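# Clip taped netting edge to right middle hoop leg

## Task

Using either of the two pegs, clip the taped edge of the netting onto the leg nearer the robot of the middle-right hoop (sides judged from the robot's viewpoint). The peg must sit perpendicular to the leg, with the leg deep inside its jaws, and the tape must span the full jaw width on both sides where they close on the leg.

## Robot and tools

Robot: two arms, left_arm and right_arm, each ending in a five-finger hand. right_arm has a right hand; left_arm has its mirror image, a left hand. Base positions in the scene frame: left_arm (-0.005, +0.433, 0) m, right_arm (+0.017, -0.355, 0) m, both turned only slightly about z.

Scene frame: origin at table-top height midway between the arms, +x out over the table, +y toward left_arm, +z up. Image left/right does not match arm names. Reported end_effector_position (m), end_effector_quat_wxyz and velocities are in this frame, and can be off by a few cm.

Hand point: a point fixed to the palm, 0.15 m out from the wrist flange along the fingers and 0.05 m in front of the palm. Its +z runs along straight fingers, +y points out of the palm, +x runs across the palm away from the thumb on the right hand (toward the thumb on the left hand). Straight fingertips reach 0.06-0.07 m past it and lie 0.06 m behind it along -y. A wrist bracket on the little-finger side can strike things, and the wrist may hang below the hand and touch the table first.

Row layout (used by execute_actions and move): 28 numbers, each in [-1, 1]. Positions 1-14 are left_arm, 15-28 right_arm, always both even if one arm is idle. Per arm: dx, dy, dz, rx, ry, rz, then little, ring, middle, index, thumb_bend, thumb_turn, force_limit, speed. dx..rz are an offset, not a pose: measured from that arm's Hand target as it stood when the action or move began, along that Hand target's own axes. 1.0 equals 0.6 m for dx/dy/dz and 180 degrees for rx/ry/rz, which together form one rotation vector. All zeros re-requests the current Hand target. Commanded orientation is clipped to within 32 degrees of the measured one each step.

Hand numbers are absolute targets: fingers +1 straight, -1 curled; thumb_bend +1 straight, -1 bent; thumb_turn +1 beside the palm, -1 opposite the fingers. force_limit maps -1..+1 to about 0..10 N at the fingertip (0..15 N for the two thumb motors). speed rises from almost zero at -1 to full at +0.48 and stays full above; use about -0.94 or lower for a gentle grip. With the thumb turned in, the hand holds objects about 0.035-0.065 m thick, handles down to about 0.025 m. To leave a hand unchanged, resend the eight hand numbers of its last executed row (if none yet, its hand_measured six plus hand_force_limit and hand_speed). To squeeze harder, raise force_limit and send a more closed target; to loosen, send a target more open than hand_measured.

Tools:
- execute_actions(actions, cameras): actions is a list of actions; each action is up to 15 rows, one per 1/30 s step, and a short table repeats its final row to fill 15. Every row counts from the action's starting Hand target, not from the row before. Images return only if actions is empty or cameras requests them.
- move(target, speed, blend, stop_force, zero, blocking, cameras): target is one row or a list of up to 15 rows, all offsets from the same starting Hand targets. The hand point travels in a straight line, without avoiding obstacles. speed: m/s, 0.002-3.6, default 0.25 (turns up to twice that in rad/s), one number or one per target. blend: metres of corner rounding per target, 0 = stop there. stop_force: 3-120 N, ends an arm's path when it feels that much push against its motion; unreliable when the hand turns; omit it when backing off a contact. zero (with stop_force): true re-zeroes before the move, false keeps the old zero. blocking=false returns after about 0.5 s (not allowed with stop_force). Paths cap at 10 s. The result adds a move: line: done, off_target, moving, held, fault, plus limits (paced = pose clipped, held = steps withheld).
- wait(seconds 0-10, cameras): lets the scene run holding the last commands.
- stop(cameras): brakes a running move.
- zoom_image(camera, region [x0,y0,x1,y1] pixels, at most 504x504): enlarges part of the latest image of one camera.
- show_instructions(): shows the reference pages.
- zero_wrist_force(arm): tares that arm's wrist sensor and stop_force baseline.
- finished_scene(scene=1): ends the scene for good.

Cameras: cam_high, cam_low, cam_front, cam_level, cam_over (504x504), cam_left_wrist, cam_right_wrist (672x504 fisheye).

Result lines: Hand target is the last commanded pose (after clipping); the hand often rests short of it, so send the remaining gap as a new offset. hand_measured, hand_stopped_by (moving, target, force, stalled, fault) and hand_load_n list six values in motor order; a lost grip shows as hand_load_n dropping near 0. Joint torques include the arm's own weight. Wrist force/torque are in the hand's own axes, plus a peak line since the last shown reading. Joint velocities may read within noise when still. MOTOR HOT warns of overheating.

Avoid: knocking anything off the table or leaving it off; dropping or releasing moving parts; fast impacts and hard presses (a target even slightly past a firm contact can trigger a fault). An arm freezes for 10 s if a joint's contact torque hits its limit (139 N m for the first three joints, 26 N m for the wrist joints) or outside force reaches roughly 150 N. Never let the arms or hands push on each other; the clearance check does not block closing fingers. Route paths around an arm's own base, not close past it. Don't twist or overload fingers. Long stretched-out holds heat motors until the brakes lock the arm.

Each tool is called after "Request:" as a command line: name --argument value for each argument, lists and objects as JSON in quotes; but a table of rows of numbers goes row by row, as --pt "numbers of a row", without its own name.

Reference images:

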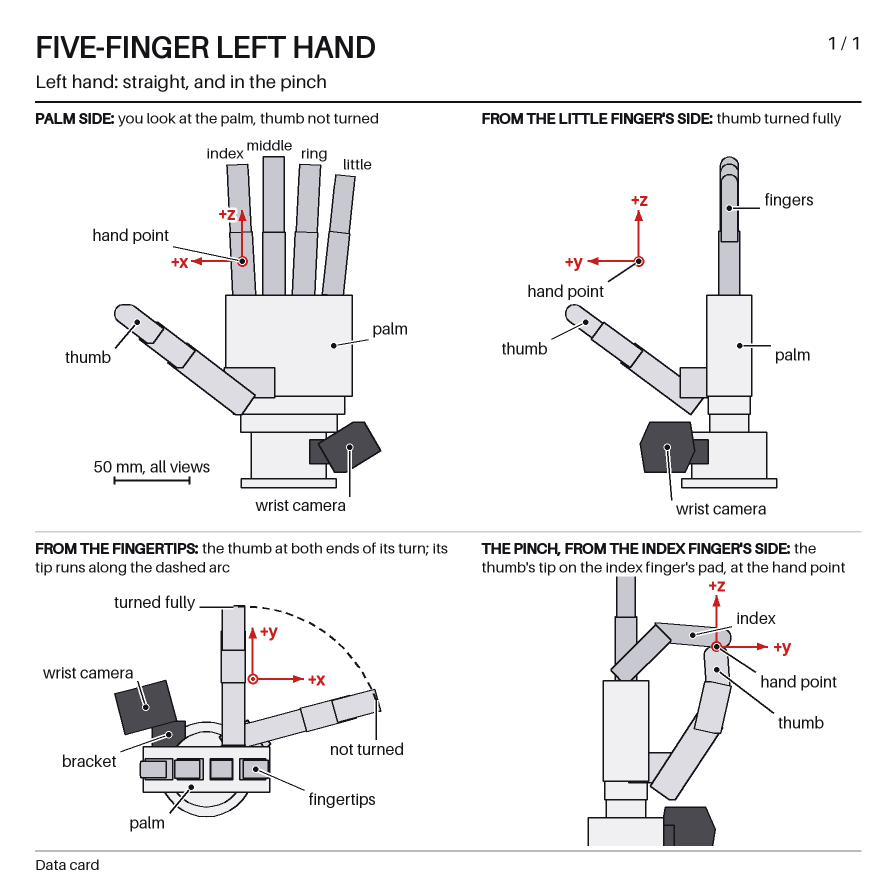

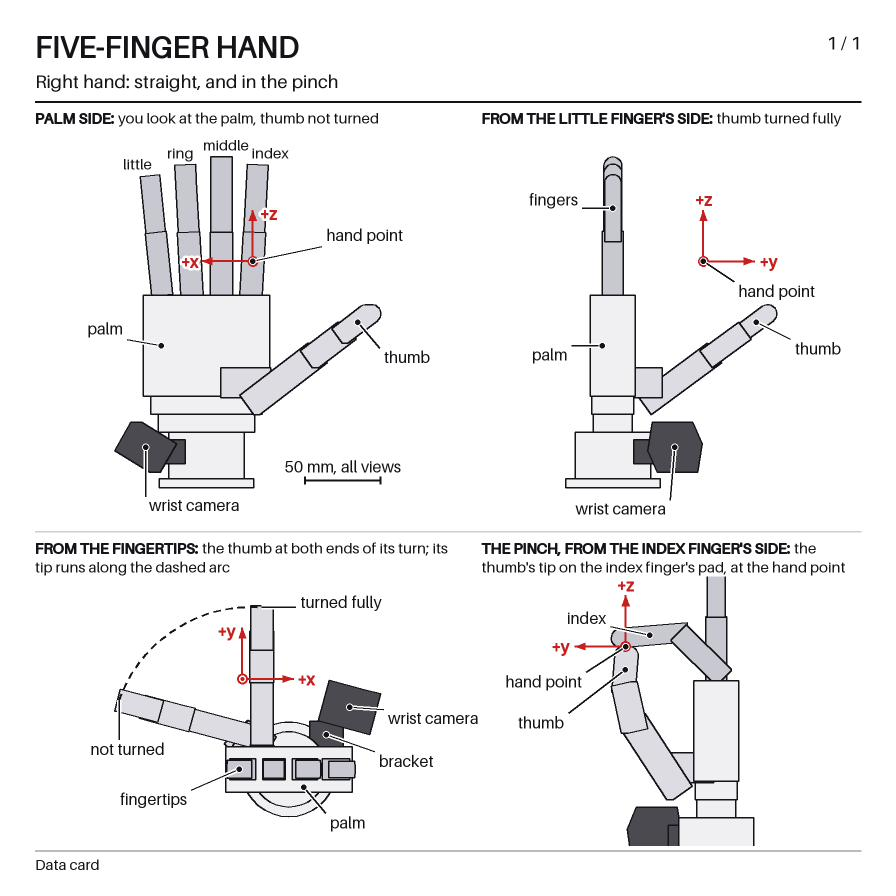

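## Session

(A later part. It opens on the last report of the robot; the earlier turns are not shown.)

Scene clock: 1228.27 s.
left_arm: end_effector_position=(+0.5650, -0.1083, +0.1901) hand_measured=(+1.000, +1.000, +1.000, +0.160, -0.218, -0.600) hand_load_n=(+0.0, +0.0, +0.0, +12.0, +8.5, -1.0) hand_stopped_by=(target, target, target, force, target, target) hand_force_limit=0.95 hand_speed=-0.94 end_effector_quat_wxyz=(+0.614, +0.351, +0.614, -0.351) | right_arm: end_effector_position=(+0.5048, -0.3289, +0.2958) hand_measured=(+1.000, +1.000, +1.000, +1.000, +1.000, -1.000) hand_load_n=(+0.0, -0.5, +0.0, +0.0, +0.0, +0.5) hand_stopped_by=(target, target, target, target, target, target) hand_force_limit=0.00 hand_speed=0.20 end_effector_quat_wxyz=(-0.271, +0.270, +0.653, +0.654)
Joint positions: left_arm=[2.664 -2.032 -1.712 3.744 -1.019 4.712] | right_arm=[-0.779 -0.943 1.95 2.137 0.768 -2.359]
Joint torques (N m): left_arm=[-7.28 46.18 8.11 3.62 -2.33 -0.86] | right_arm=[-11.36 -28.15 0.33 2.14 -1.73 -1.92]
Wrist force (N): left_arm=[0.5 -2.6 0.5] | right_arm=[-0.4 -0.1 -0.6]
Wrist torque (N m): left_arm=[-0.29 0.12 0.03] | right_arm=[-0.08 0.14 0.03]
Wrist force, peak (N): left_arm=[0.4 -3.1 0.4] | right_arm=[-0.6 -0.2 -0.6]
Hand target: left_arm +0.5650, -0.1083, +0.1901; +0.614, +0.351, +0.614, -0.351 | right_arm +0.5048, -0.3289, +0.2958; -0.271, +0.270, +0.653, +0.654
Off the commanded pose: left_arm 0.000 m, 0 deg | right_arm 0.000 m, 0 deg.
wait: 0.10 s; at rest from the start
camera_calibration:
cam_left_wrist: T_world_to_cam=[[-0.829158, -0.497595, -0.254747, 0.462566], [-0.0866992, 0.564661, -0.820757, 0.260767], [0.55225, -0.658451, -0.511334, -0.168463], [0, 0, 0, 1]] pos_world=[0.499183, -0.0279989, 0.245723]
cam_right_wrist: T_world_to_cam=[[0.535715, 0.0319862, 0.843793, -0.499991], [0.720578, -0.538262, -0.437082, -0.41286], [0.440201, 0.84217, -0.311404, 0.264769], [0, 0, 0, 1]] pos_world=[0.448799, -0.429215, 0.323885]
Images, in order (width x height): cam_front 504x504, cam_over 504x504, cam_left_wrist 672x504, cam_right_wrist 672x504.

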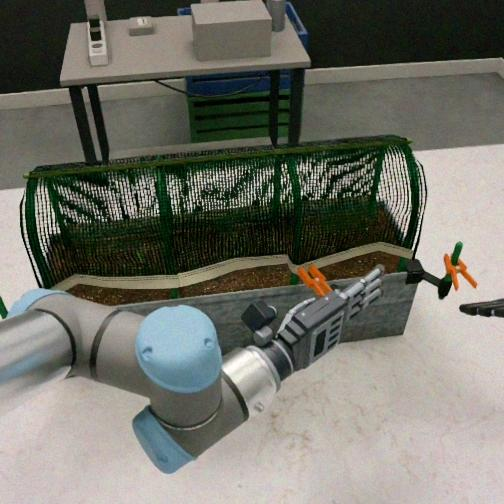

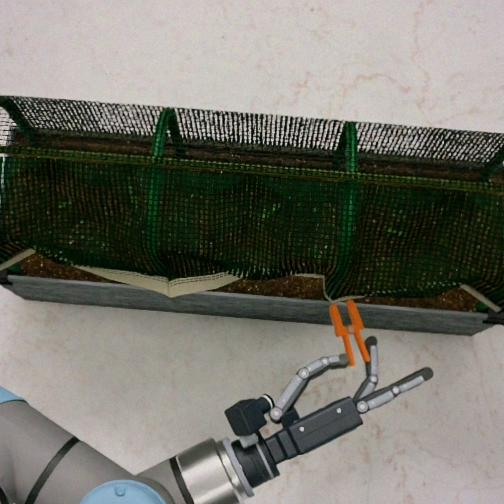

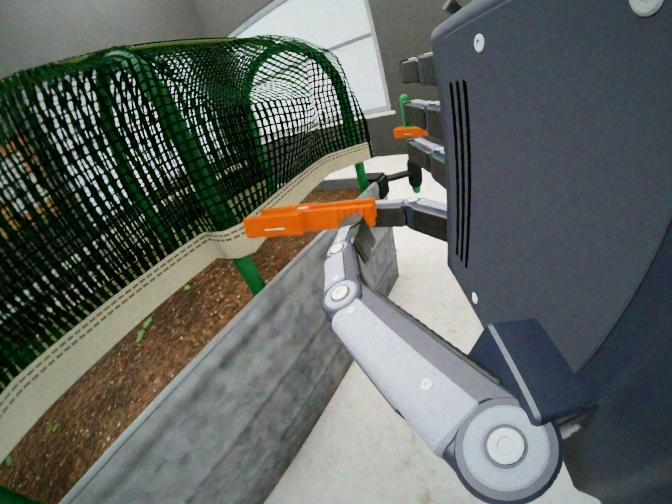

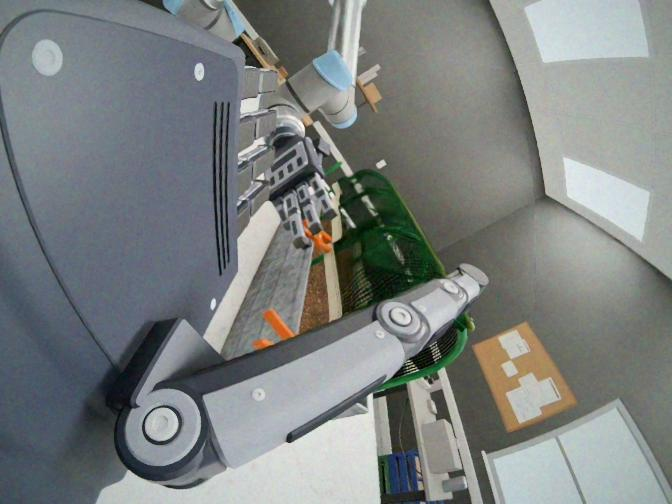

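Request:
zoom_image --camera "cam_left_wrist" --region '[225, 175, 385, 295]'

Request:
zoom_image --camera "cam_over" --region '[300, 270, 400, 370]'

Request:
zoom_image --camera "cam_front" --region '[260, 230, 360, 330]'

Request:
zoom_image --camera "cam_right_wrist" --region '[270, 190, 370, 290]'

Scaled by 3.150 from the camera's 672x504 image, which has a finer 960x720 frame.

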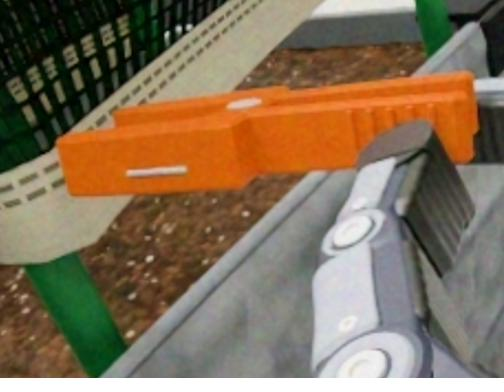

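Scaled by 5.040.

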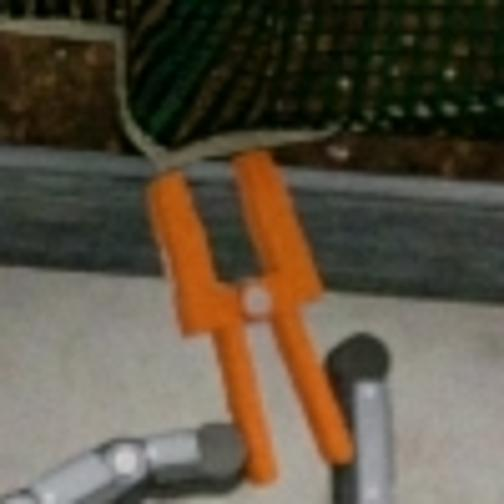

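Scaled by 5.040.

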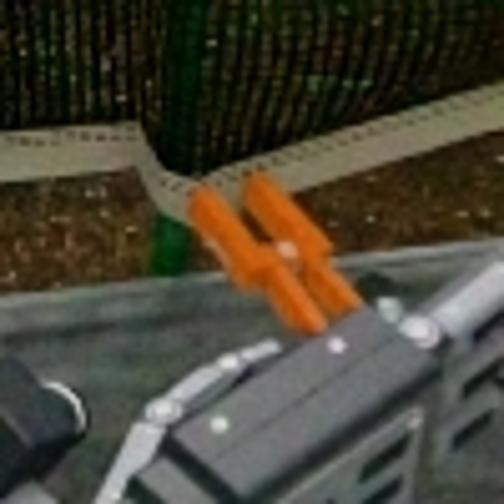

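Scaled by 5.040 from the camera's 672x504 image, which has a finer 960x720 frame.

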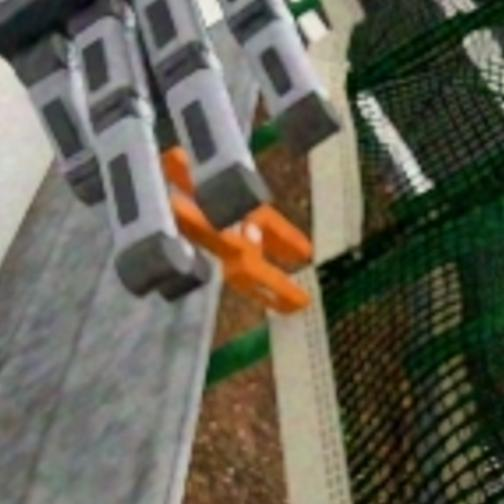

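Request:
zoom_image --camera "cam_right_wrist" --region '[296, 212, 346, 262]'

Request:
zoom_image --camera "cam_left_wrist" --region '[235, 190, 325, 250]'

Scaled by 10.080 from the camera's 672x504 image, which has a finer 960x720 frame.

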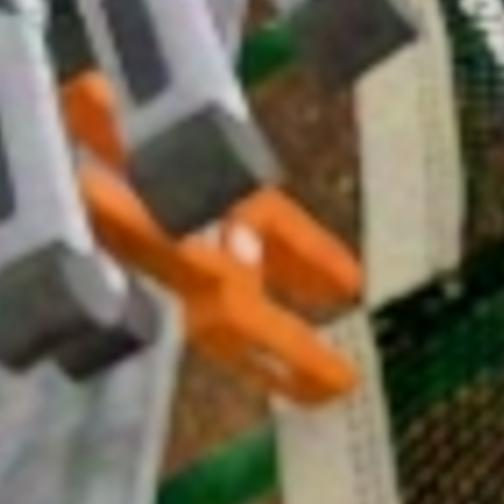

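Scaled by 5.600 from the camera's 672x504 image, which has a finer 960x720 frame.

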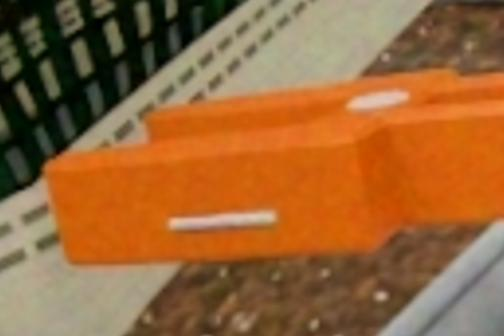

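Request:
move --target '[0, -0.0133, 0, 0, 0, -0.0333, 1, 1, 1, -0.3, -0.225, -0.6, 0.95, -0.94, 0, 0, 0, 0, 0, 0, 1, 1, 1, 1, 1, -1, 0, 0.2]' --speed 0.03 --cameras '["cam_front", "cam_over", "cam_left_wrist", "cam_right_wrist"]'

Request:
zoom_image --camera "cam_left_wrist" --region '[215, 180, 335, 270]'

Request:
zoom_image --camera "cam_front" --region '[270, 245, 340, 315]'

Request:
zoom_image --camera "cam_right_wrist" --region '[290, 205, 350, 265]'

Request:
zoom_image --camera "cam_over" --region '[310, 280, 390, 360]'

Scene clock: 1300.30 s.
left_arm: end_effector_position=(+0.5582, -0.1123, +0.1901) hand_measured=(+1.000, +1.000, +1.000, +0.160, -0.218, -0.600) hand_load_n=(+0.0, +0.0, +0.0, +12.5, +8.5, -1.0) hand_stopped_by=(target, target, target, force, target, target) hand_force_limit=0.95 hand_speed=-0.94 end_effector_quat_wxyz=(+0.595, +0.318, +0.632, -0.382) end_effector_velocity=(+0.000, +0.000, +0.001) end_effector_angular_velocity=(-0.003, +0.003, +0.000) | right_arm: end_effector_position=(+0.5048, -0.3289, +0.2958) hand_measured=(+1.000, +1.000, +1.000, +1.000, +1.000, -1.000) hand_load_n=(+0.0, +0.0, +0.0, +0.0, +0.0, +0.5) hand_stopped_by=(target, target, target, target, target, target) hand_force_limit=0.00 hand_speed=0.20 end_effector_quat_wxyz=(-0.271, +0.270, +0.653, +0.654)
Joint positions: left_arm=[2.657 -2.021 -1.711 3.731 -1.026 4.608] | right_arm=[-0.779 -0.943 1.95 2.137 0.768 -2.359]
Joint velocities: left_arm=[0 0.001 0 0.001 0 -0.005] | right_arm=[within noise]
Joint torques (N m): left_arm=[-7.09 46.02 25.75 -1.49 -2.37 -1.47] | right_arm=[-11.33 -27.9 0.24 1.86 -1.7 -2.02]
Wrist force (N): left_arm=[0.2 -2.7 0.1] | right_arm=[-0.2 -0.2 -0.7]
Wrist torque (N m): left_arm=[-0.29 0.16 0.09] | right_arm=[-0.08 0.09 0.05]
Wrist force, peak (N): left_arm=[0.6 -3.1 0.3] | right_arm=[-0.7 -0.3 -0.6]
Hand target: left_arm +0.5582, -0.1124, +0.1901; +0.595, +0.318, +0.632, -0.382 | right_arm +0.5048, -0.3289, +0.2958; -0.271, +0.270, +0.653, +0.654
Off the commanded pose: left_arm 0.000 m, 0 deg | right_arm 0.000 m, 0 deg.
move: done
camera_calibration:
cam_left_wrist: T_world_to_cam=[[-0.847441, -0.508441, -0.152746, 0.444453], [-0.16123, 0.520611, -0.838432, 0.302478], [0.505814, -0.685895, -0.523163, -0.142294], [0, 0, 0, 1]] pos_world=[0.49739, -0.0290943, 0.247053]
cam_right_wrist: T_world_to_cam=[[0.535715, 0.0319862, 0.843793, -0.499991], [0.720578, -0.538262, -0.437082, -0.41286], [0.440201, 0.84217, -0.311404, 0.264769], [0, 0, 0, 1]] pos_world=[0.448799, -0.429215, 0.323885]
Images, in order (width x height): cam_front 504x504, cam_over 504x504, cam_left_wrist 672x504, cam_right_wrist 672x504.

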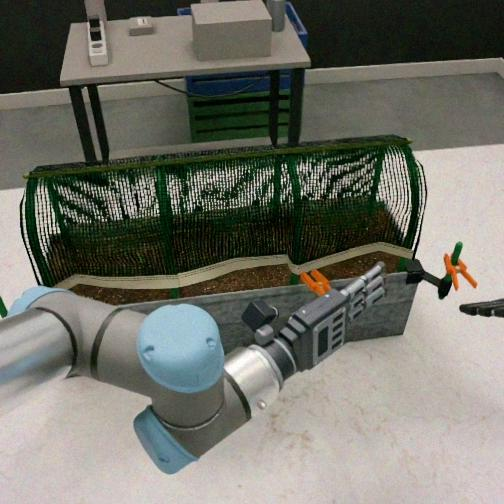

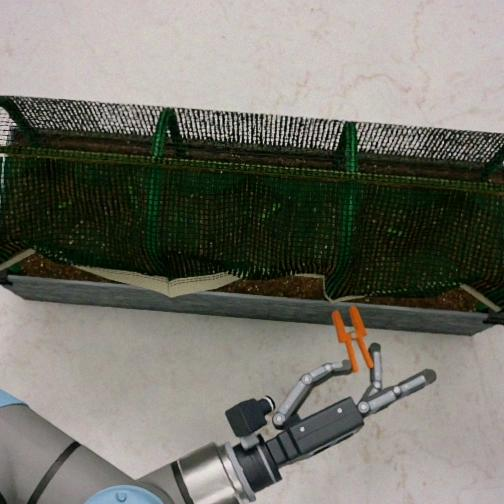

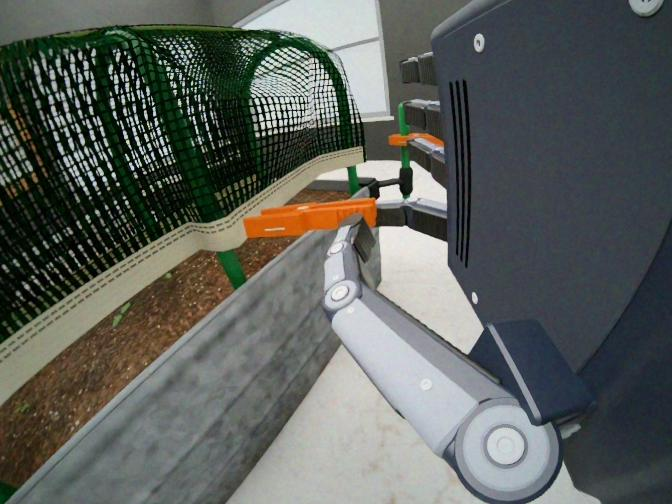

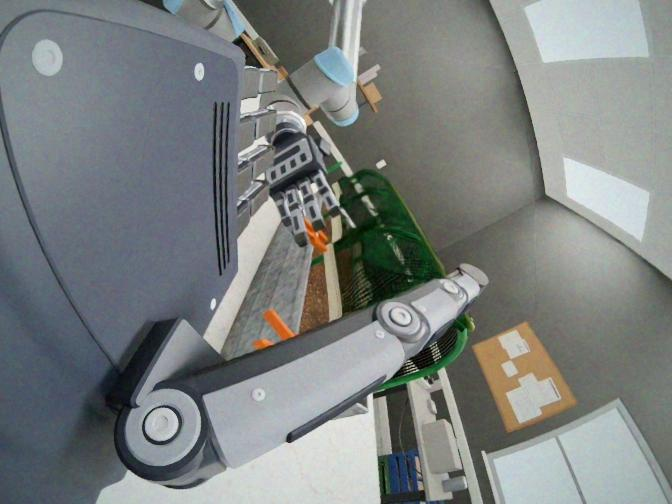

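Scaled by 4.200 from the camera's 672x504 image, which has a finer 960x720 frame.

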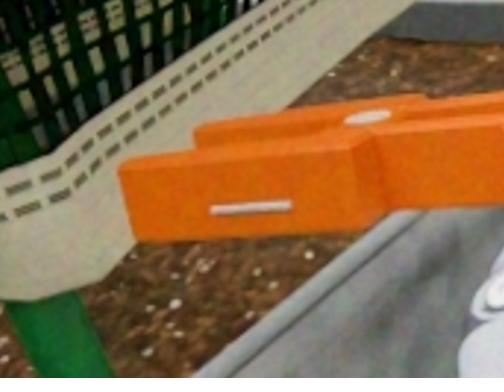

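Scaled by 7.200.

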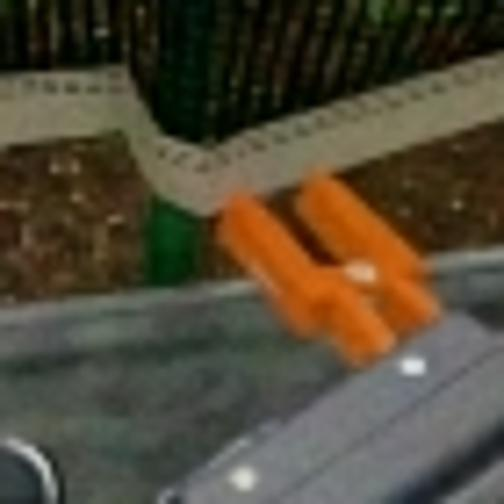

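Scaled by 8.400 from the camera's 672x504 image, which has a finer 960x720 frame.

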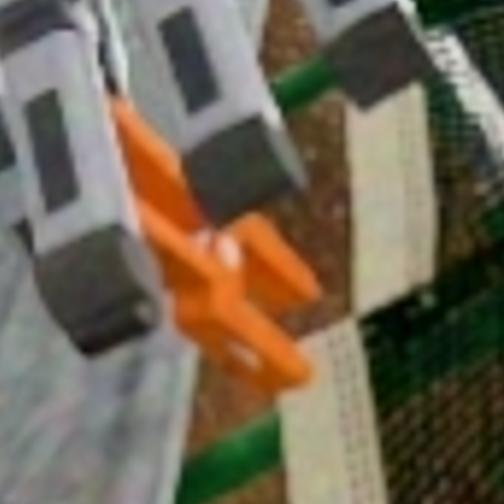

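Scaled by 6.300.

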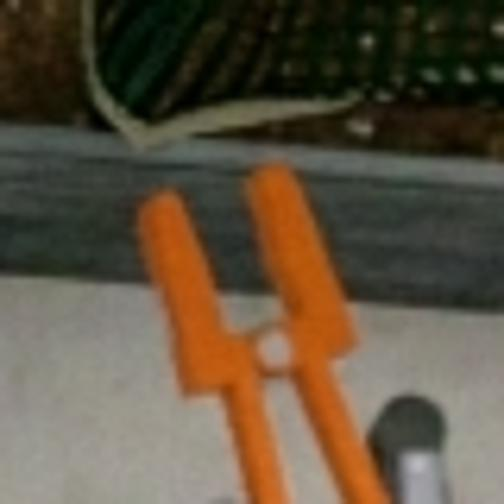

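Request:
move --target '[0, 0, 0, 0, 0, 0, 1, 1, 1, -0.3, -0.225, -0.56, 0.95, -0.94, 0, 0, 0, 0, 0, 0, 1, 1, 1, 1, 1, -1, 0, 0.2]' --speed 0.03 --cameras '["cam_front", "cam_left_wrist", "cam_right_wrist"]'

Request:
zoom_image --camera "cam_left_wrist" --region '[215, 180, 335, 270]'

Request:
zoom_image --camera "cam_front" --region '[270, 245, 340, 315]'

Request:
zoom_image --camera "cam_right_wrist" --region '[290, 205, 350, 265]'

Scene clock: 1346.73 s.
left_arm: end_effector_position=(+0.5582, -0.1124, +0.1901) hand_measured=(+1.000, +1.000, +1.000, +0.160, -0.218, -0.560) hand_load_n=(+0.0, +0.0, +0.0, +12.5, +9.0, -0.5) hand_stopped_by=(target, target, target, force, target, target) hand_force_limit=0.95 hand_speed=-0.94 end_effector_quat_wxyz=(+0.595, +0.318, +0.632, -0.382) | right_arm: end_effector_position=(+0.5048, -0.3289, +0.2958) hand_measured=(+1.000, +1.000, +1.000, +1.000, +1.000, -1.000) hand_load_n=(-0.5, +0.0, +0.0, +0.0, +0.0, +0.5) hand_stopped_by=(target, target, target, target, target, target) hand_force_limit=0.00 hand_speed=0.20 end_effector_quat_wxyz=(-0.271, +0.270, +0.653, +0.654)
Joint positions: left_arm=[2.657 -2.021 -1.711 3.731 -1.026 4.608] | right_arm=[-0.779 -0.943 1.95 2.137 0.768 -2.359]
Joint torques (N m): left_arm=[-8.08 45.75 26.57 -1.29 -2.46 -1.44] | right_arm=[-10.78 -28.1 0.46 1.87 -1.57 -1.94]
Wrist force (N): left_arm=[0.3 -2.3 0.6] | right_arm=[-0.5 -0.2 -0.5]
Wrist torque (N m): left_arm=[-0.27 0.15 0.07] | right_arm=[-0.09 0.14 0.02]
Wrist force, peak (N): left_arm=[0.6 -2.8 0.3] | right_arm=[-0.8 0.0 -0.7]
Hand target: left_arm +0.5582, -0.1124, +0.1901; +0.595, +0.318, +0.632, -0.382 | right_arm +0.5048, -0.3289, +0.2958; -0.271, +0.270, +0.653, +0.654
Off the commanded pose: left_arm 0.000 m, 0 deg | right_arm 0.000 m, 0 deg.
move: done
camera_calibration:
cam_left_wrist: T_world_to_cam=[[-0.847447, -0.508545, -0.152365, 0.444358], [-0.161528, 0.520397, -0.838508, 0.302639], [0.505709, -0.68598, -0.523154, -0.142246], [0, 0, 0, 1]] pos_world=[0.49739, -0.0290945, 0.247052]
cam_right_wrist: T_world_to_cam=[[0.535715, 0.0319862, 0.843793, -0.499991], [0.720578, -0.538262, -0.437082, -0.41286], [0.440201, 0.84217, -0.311404, 0.264769], [0, 0, 0, 1]] pos_world=[0.448799, -0.429215, 0.323885]
Images, in order (width x height): cam_front 504x504, cam_left_wrist 672x504, cam_right_wrist 672x504.

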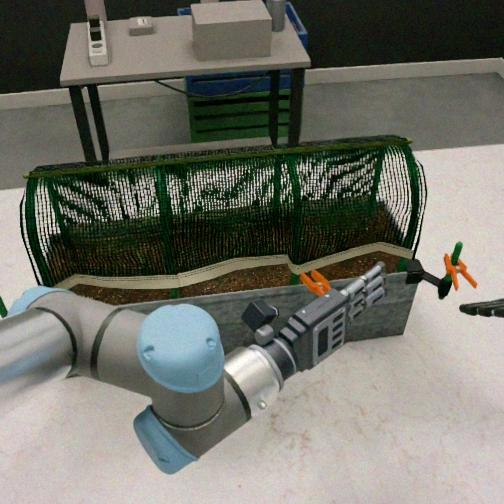

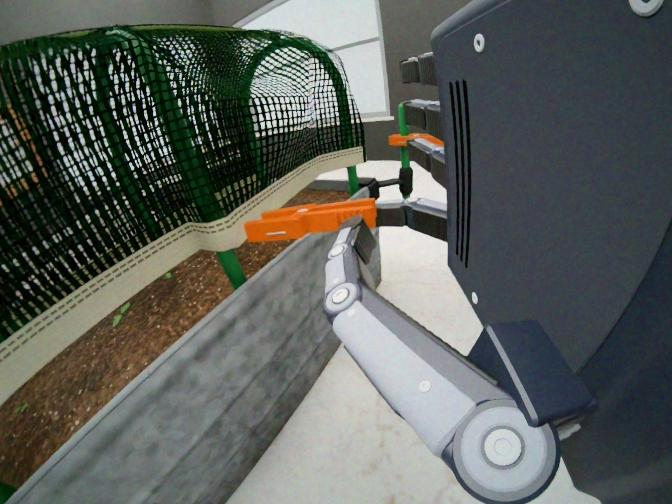

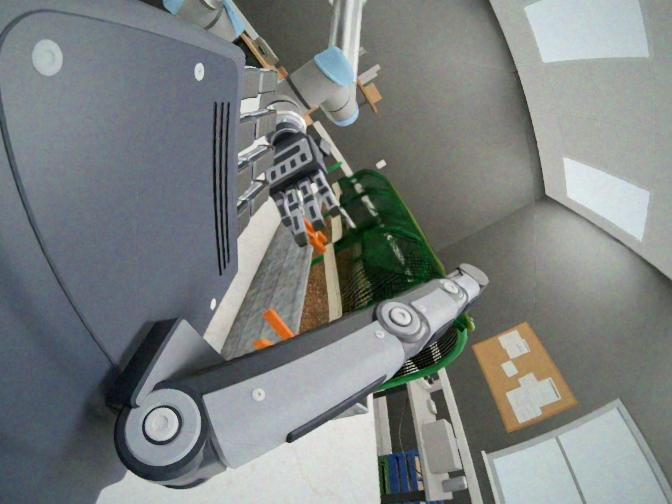

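Scaled by 4.200 from the camera's 672x504 image, which has a finer 960x720 frame.

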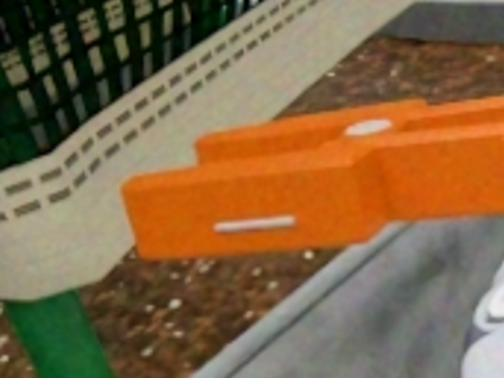

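Scaled by 7.200.

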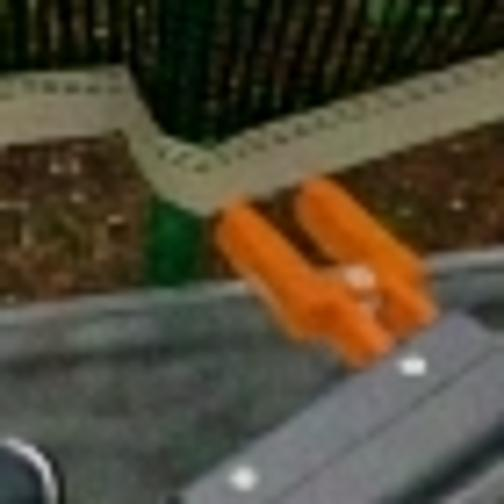

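Scaled by 8.400 from the camera's 672x504 image, which has a finer 960x720 frame.

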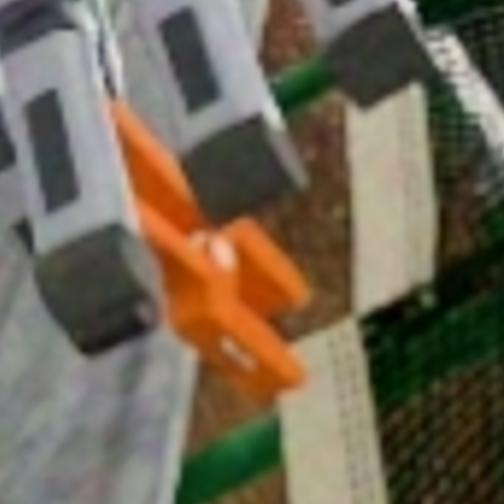

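Request:
move --target '[0, 0, 0, 0, 0, 0.0167, 1, 1, 1, -0.3, -0.225, -0.51, 0.95, -0.94, 0, 0, 0, 0, 0, 0, 1, 1, 1, 1, 1, -1, 0, 0.2]' --speed 0.03 --cameras '["cam_front", "cam_over", "cam_left_wrist", "cam_right_wrist"]'

Request:
zoom_image --camera "cam_left_wrist" --region '[215, 180, 335, 270]'

Request:
zoom_image --camera "cam_front" --region '[270, 245, 340, 315]'

Request:
zoom_image --camera "cam_right_wrist" --region '[290, 205, 350, 265]'

Request:
zoom_image --camera "cam_over" --region '[310, 280, 390, 360]'

Scene clock: 1354.33 s.
left_arm: end_effector_position=(+0.5582, -0.1124, +0.1901) hand_measured=(+1.000, +1.000, +1.000, +0.160, -0.218, -0.510) hand_load_n=(+0.0, +0.0, +0.0, +12.5, +9.0, -0.5) hand_stopped_by=(target, target, target, force, target, target) hand_force_limit=0.95 hand_speed=-0.94 end_effector_quat_wxyz=(+0.605, +0.334, +0.623, -0.367) end_effector_velocity=(+0.000, -0.001, +0.001) end_effector_angular_velocity=(+0.002, -0.005, +0.000) | right_arm: end_effector_position=(+0.5048, -0.3289, +0.2958) hand_measured=(+1.000, +1.000, +1.000, +1.000, +1.000, -1.000) hand_load_n=(+0.0, +0.0, +0.0, +0.0, +0.0, +0.0) hand_stopped_by=(target, target, target, target, target, target) hand_force_limit=0.00 hand_speed=0.20 end_effector_quat_wxyz=(-0.271, +0.270, +0.653, +0.654)
Joint positions: left_arm=[2.654 -2.024 -1.715 3.739 -1.029 4.66] | right_arm=[-0.779 -0.943 1.95 2.137 0.768 -2.359]
Joint velocities: left_arm=[-0.001 0 0 0.001 -0.002 0.005] | right_arm=[within noise]
Joint torques (N m): left_arm=[-7.03 24.13 8.53 3.81 -2.46 1.69] | right_arm=[-10.53 -28.42 0.64 1.9 -1.7 -1.84]
Wrist force (N): left_arm=[0.4 -2.6 0.5] | right_arm=[-0.5 -0.2 -0.6]
Wrist torque (N m): left_arm=[-0.31 0.14 0.01] | right_arm=[-0.09 0.14 0.02]
Wrist force, peak (N): left_arm=[0.2 -3.0 0.6] | right_arm=[-0.6 -0.3 -0.7]
Hand target: left_arm +0.5582, -0.1124, +0.1901; +0.605, +0.334, +0.623, -0.366 | right_arm +0.5048, -0.3289, +0.2958; -0.271, +0.270, +0.653, +0.654
Off the commanded pose: left_arm 0.000 m, 0 deg | right_arm 0.000 m, 0 deg.
move: done
camera_calibration:
cam_left_wrist: T_world_to_cam=[[-0.839497, -0.503781, -0.203594, 0.450226], [-0.12405, 0.54249, -0.830853, 0.282783], [0.529015, -0.672242, -0.517912, -0.154712], [0, 0, 0, 1]] pos_world=[0.494887, -0.0305962, 0.246487]
cam_right_wrist: T_world_to_cam=[[0.535715, 0.0319862, 0.843793, -0.499991], [0.720578, -0.538262, -0.437082, -0.41286], [0.440201, 0.84217, -0.311404, 0.264769], [0, 0, 0, 1]] pos_world=[0.448799, -0.429215, 0.323885]
Images, in order (width x height): cam_front 504x504, cam_over 504x504, cam_left_wrist 672x504, cam_right_wrist 672x504.

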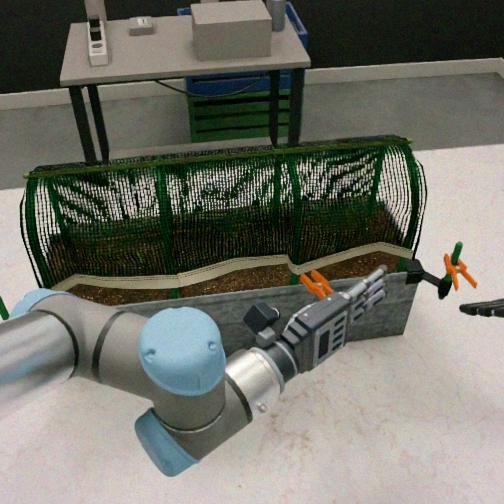

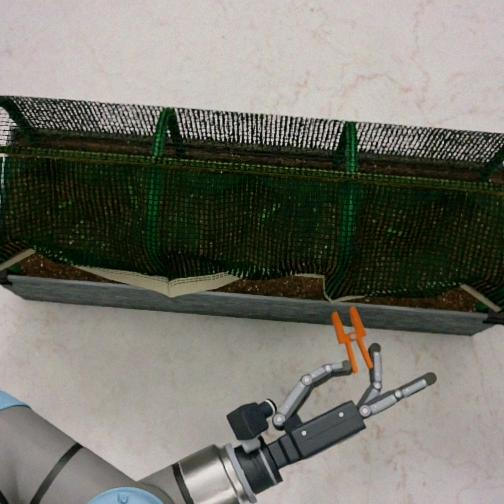

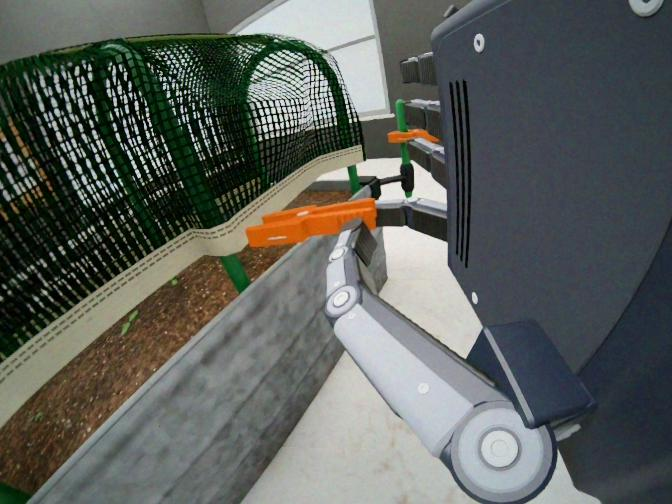

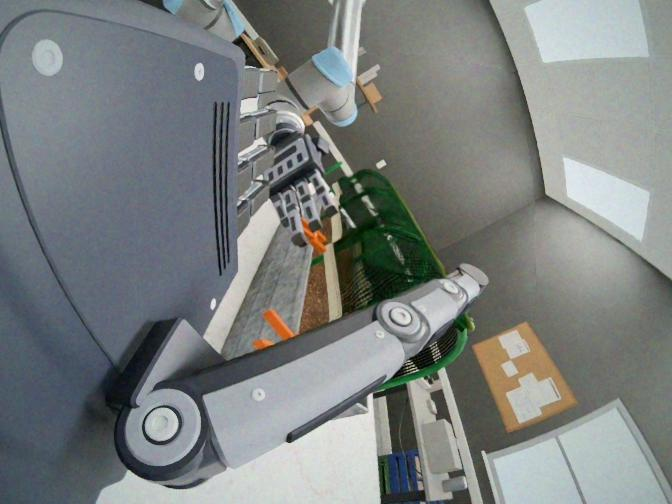

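Scaled by 4.200 from the camera's 672x504 image, which has a finer 960x720 frame.

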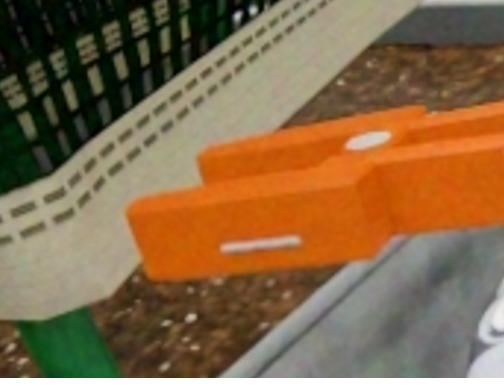

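Scaled by 7.200.

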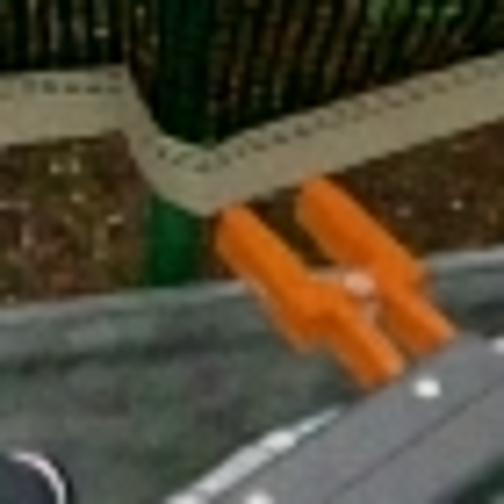

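Scaled by 8.400 from the camera's 672x504 image, which has a finer 960x720 frame.

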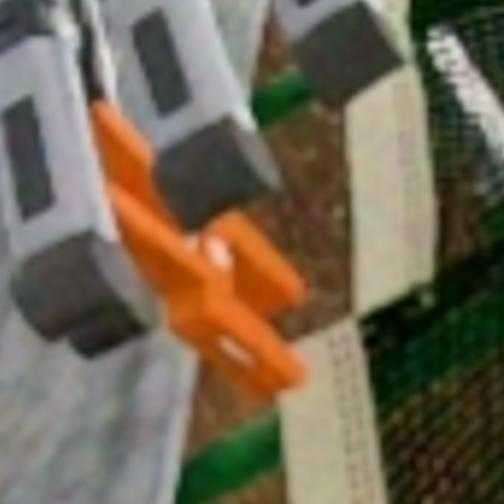

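Scaled by 6.300.

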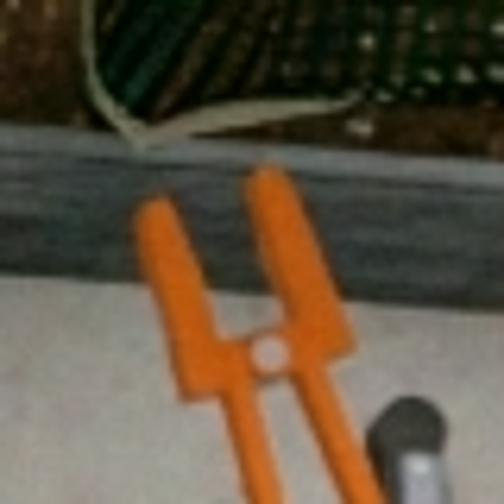

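Request:
move --target '[0, 0, 0, 0, 0, 0.0167, 1, 1, 1, -0.3, -0.225, -0.47, 0.95, -0.94, 0, 0, 0, 0, 0, 0, 1, 1, 1, 1, 1, -1, 0, 0.2]' --speed 0.03 --cameras '["cam_front", "cam_over", "cam_left_wrist", "cam_right_wrist"]'

Request:
zoom_image --camera "cam_left_wrist" --region '[215, 180, 335, 270]'

Request:
zoom_image --camera "cam_front" --region '[270, 245, 340, 315]'

Request:
zoom_image --camera "cam_right_wrist" --region '[290, 205, 350, 265]'

Request:
zoom_image --camera "cam_over" --region '[310, 280, 390, 360]'

Scene clock: 1382.77 s.
left_arm: end_effector_position=(+0.5582, -0.1124, +0.1901) hand_measured=(+1.000, +1.000, +1.000, +0.160, -0.218, -0.470) hand_load_n=(+0.0, +0.0, +0.0, +12.0, +9.5, -0.5) hand_stopped_by=(target, target, target, force, target, target) hand_force_limit=0.95 hand_speed=-0.94 end_effector_quat_wxyz=(+0.614, +0.350, +0.614, -0.351) | right_arm: end_effector_position=(+0.5048, -0.3289, +0.2958) hand_measured=(+1.000, +1.000, +1.000, +1.000, +1.000, -1.000) hand_load_n=(+0.0, +0.0, +0.0, +0.5, +0.0, +0.0) hand_stopped_by=(target, target, target, target, target, target) hand_force_limit=0.00 hand_speed=0.20 end_effector_quat_wxyz=(-0.271, +0.270, +0.653, +0.654)
Joint positions: left_arm=[2.651 -2.027 -1.72 3.747 -1.032 4.712] | right_arm=[-0.779 -0.943 1.95 2.137 0.768 -2.359]
Joint torques (N m): left_arm=[-7.14 24.99 7.41 3.79 -2.37 2.25] | right_arm=[-10.62 -28.18 0.97 1.83 -1.64 -1.99]
Wrist force (N): left_arm=[0.5 -2.8 0.5] | right_arm=[-0.3 -0.2 -0.4]
Wrist torque (N m): left_arm=[-0.31 0.12 0.02] | right_arm=[-0.10 0.10 0.03]
Wrist force, peak (N): left_arm=[0.6 -3.1 0.6] | right_arm=[-0.6 -0.1 -0.6]
Hand target: left_arm +0.5582, -0.1124, +0.1901; +0.614, +0.351, +0.614, -0.350 | right_arm +0.5048, -0.3289, +0.2958; -0.271, +0.270, +0.653, +0.654
Off the commanded pose: left_arm 0.000 m, 0 deg | right_arm 0.000 m, 0 deg.
move: done
camera_calibration:
cam_left_wrist: T_world_to_cam=[[-0.829146, -0.497671, -0.254638, 0.454852], [-0.0868097, 0.564595, -0.82079, 0.262553], [0.552251, -0.65845, -0.511334, -0.167408], [0, 0, 0, 1]] pos_world=[0.492382, -0.0320991, 0.245723]
cam_right_wrist: T_world_to_cam=[[0.535715, 0.0319862, 0.843793, -0.499991], [0.720578, -0.538262, -0.437082, -0.41286], [0.440201, 0.84217, -0.311404, 0.264769], [0, 0, 0, 1]] pos_world=[0.448799, -0.429215, 0.323885]
Images, in order (width x height): cam_front 504x504, cam_over 504x504, cam_left_wrist 672x504, cam_right_wrist 672x504.

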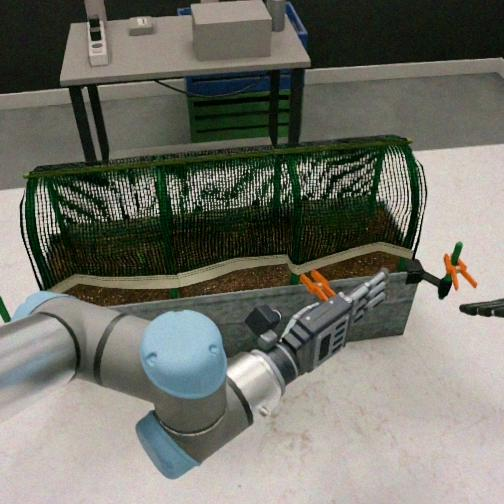

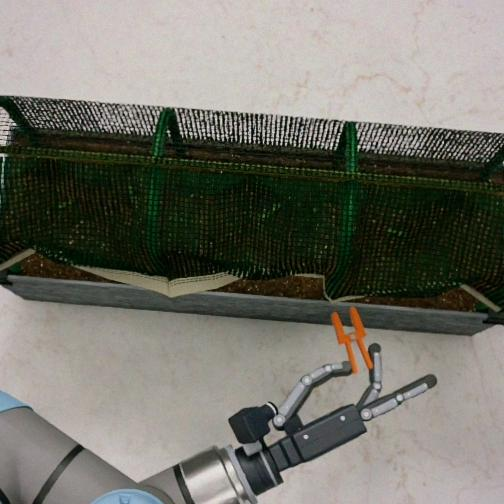

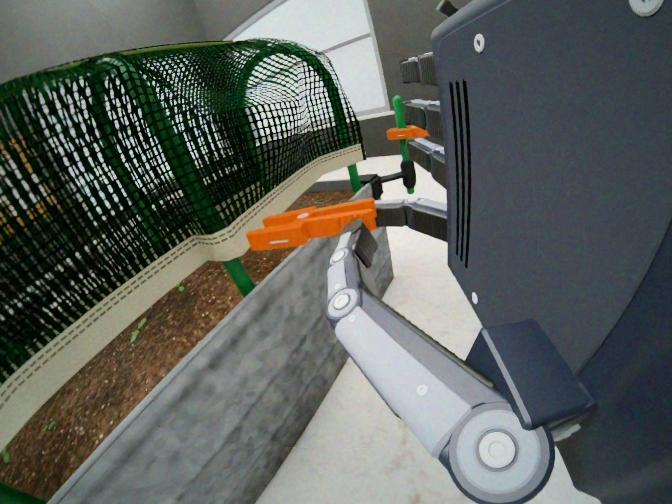

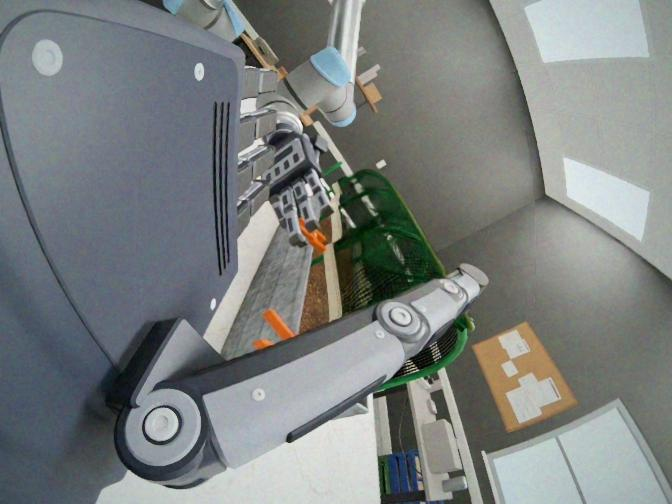

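Scaled by 4.200 from the camera's 672x504 image, which has a finer 960x720 frame.

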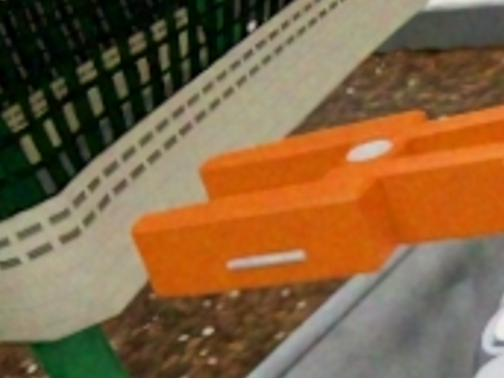

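Scaled by 7.200.

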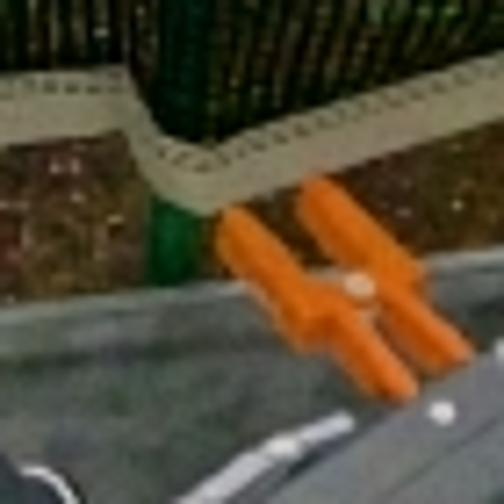

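Scaled by 8.400 from the camera's 672x504 image, which has a finer 960x720 frame.

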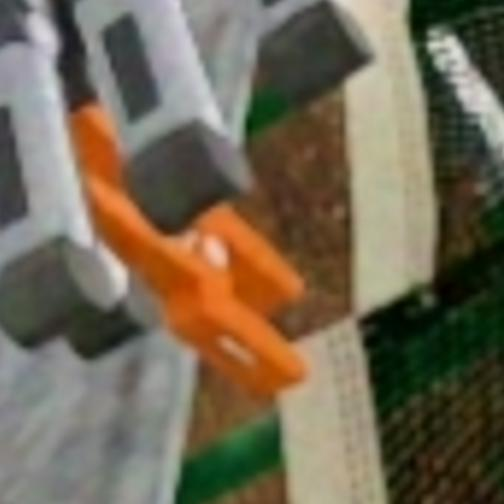

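Scaled by 6.300.

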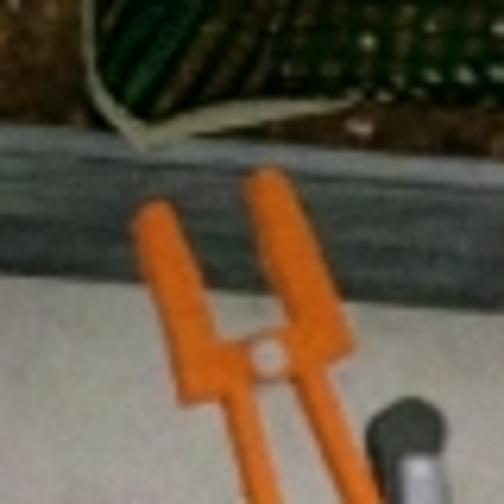

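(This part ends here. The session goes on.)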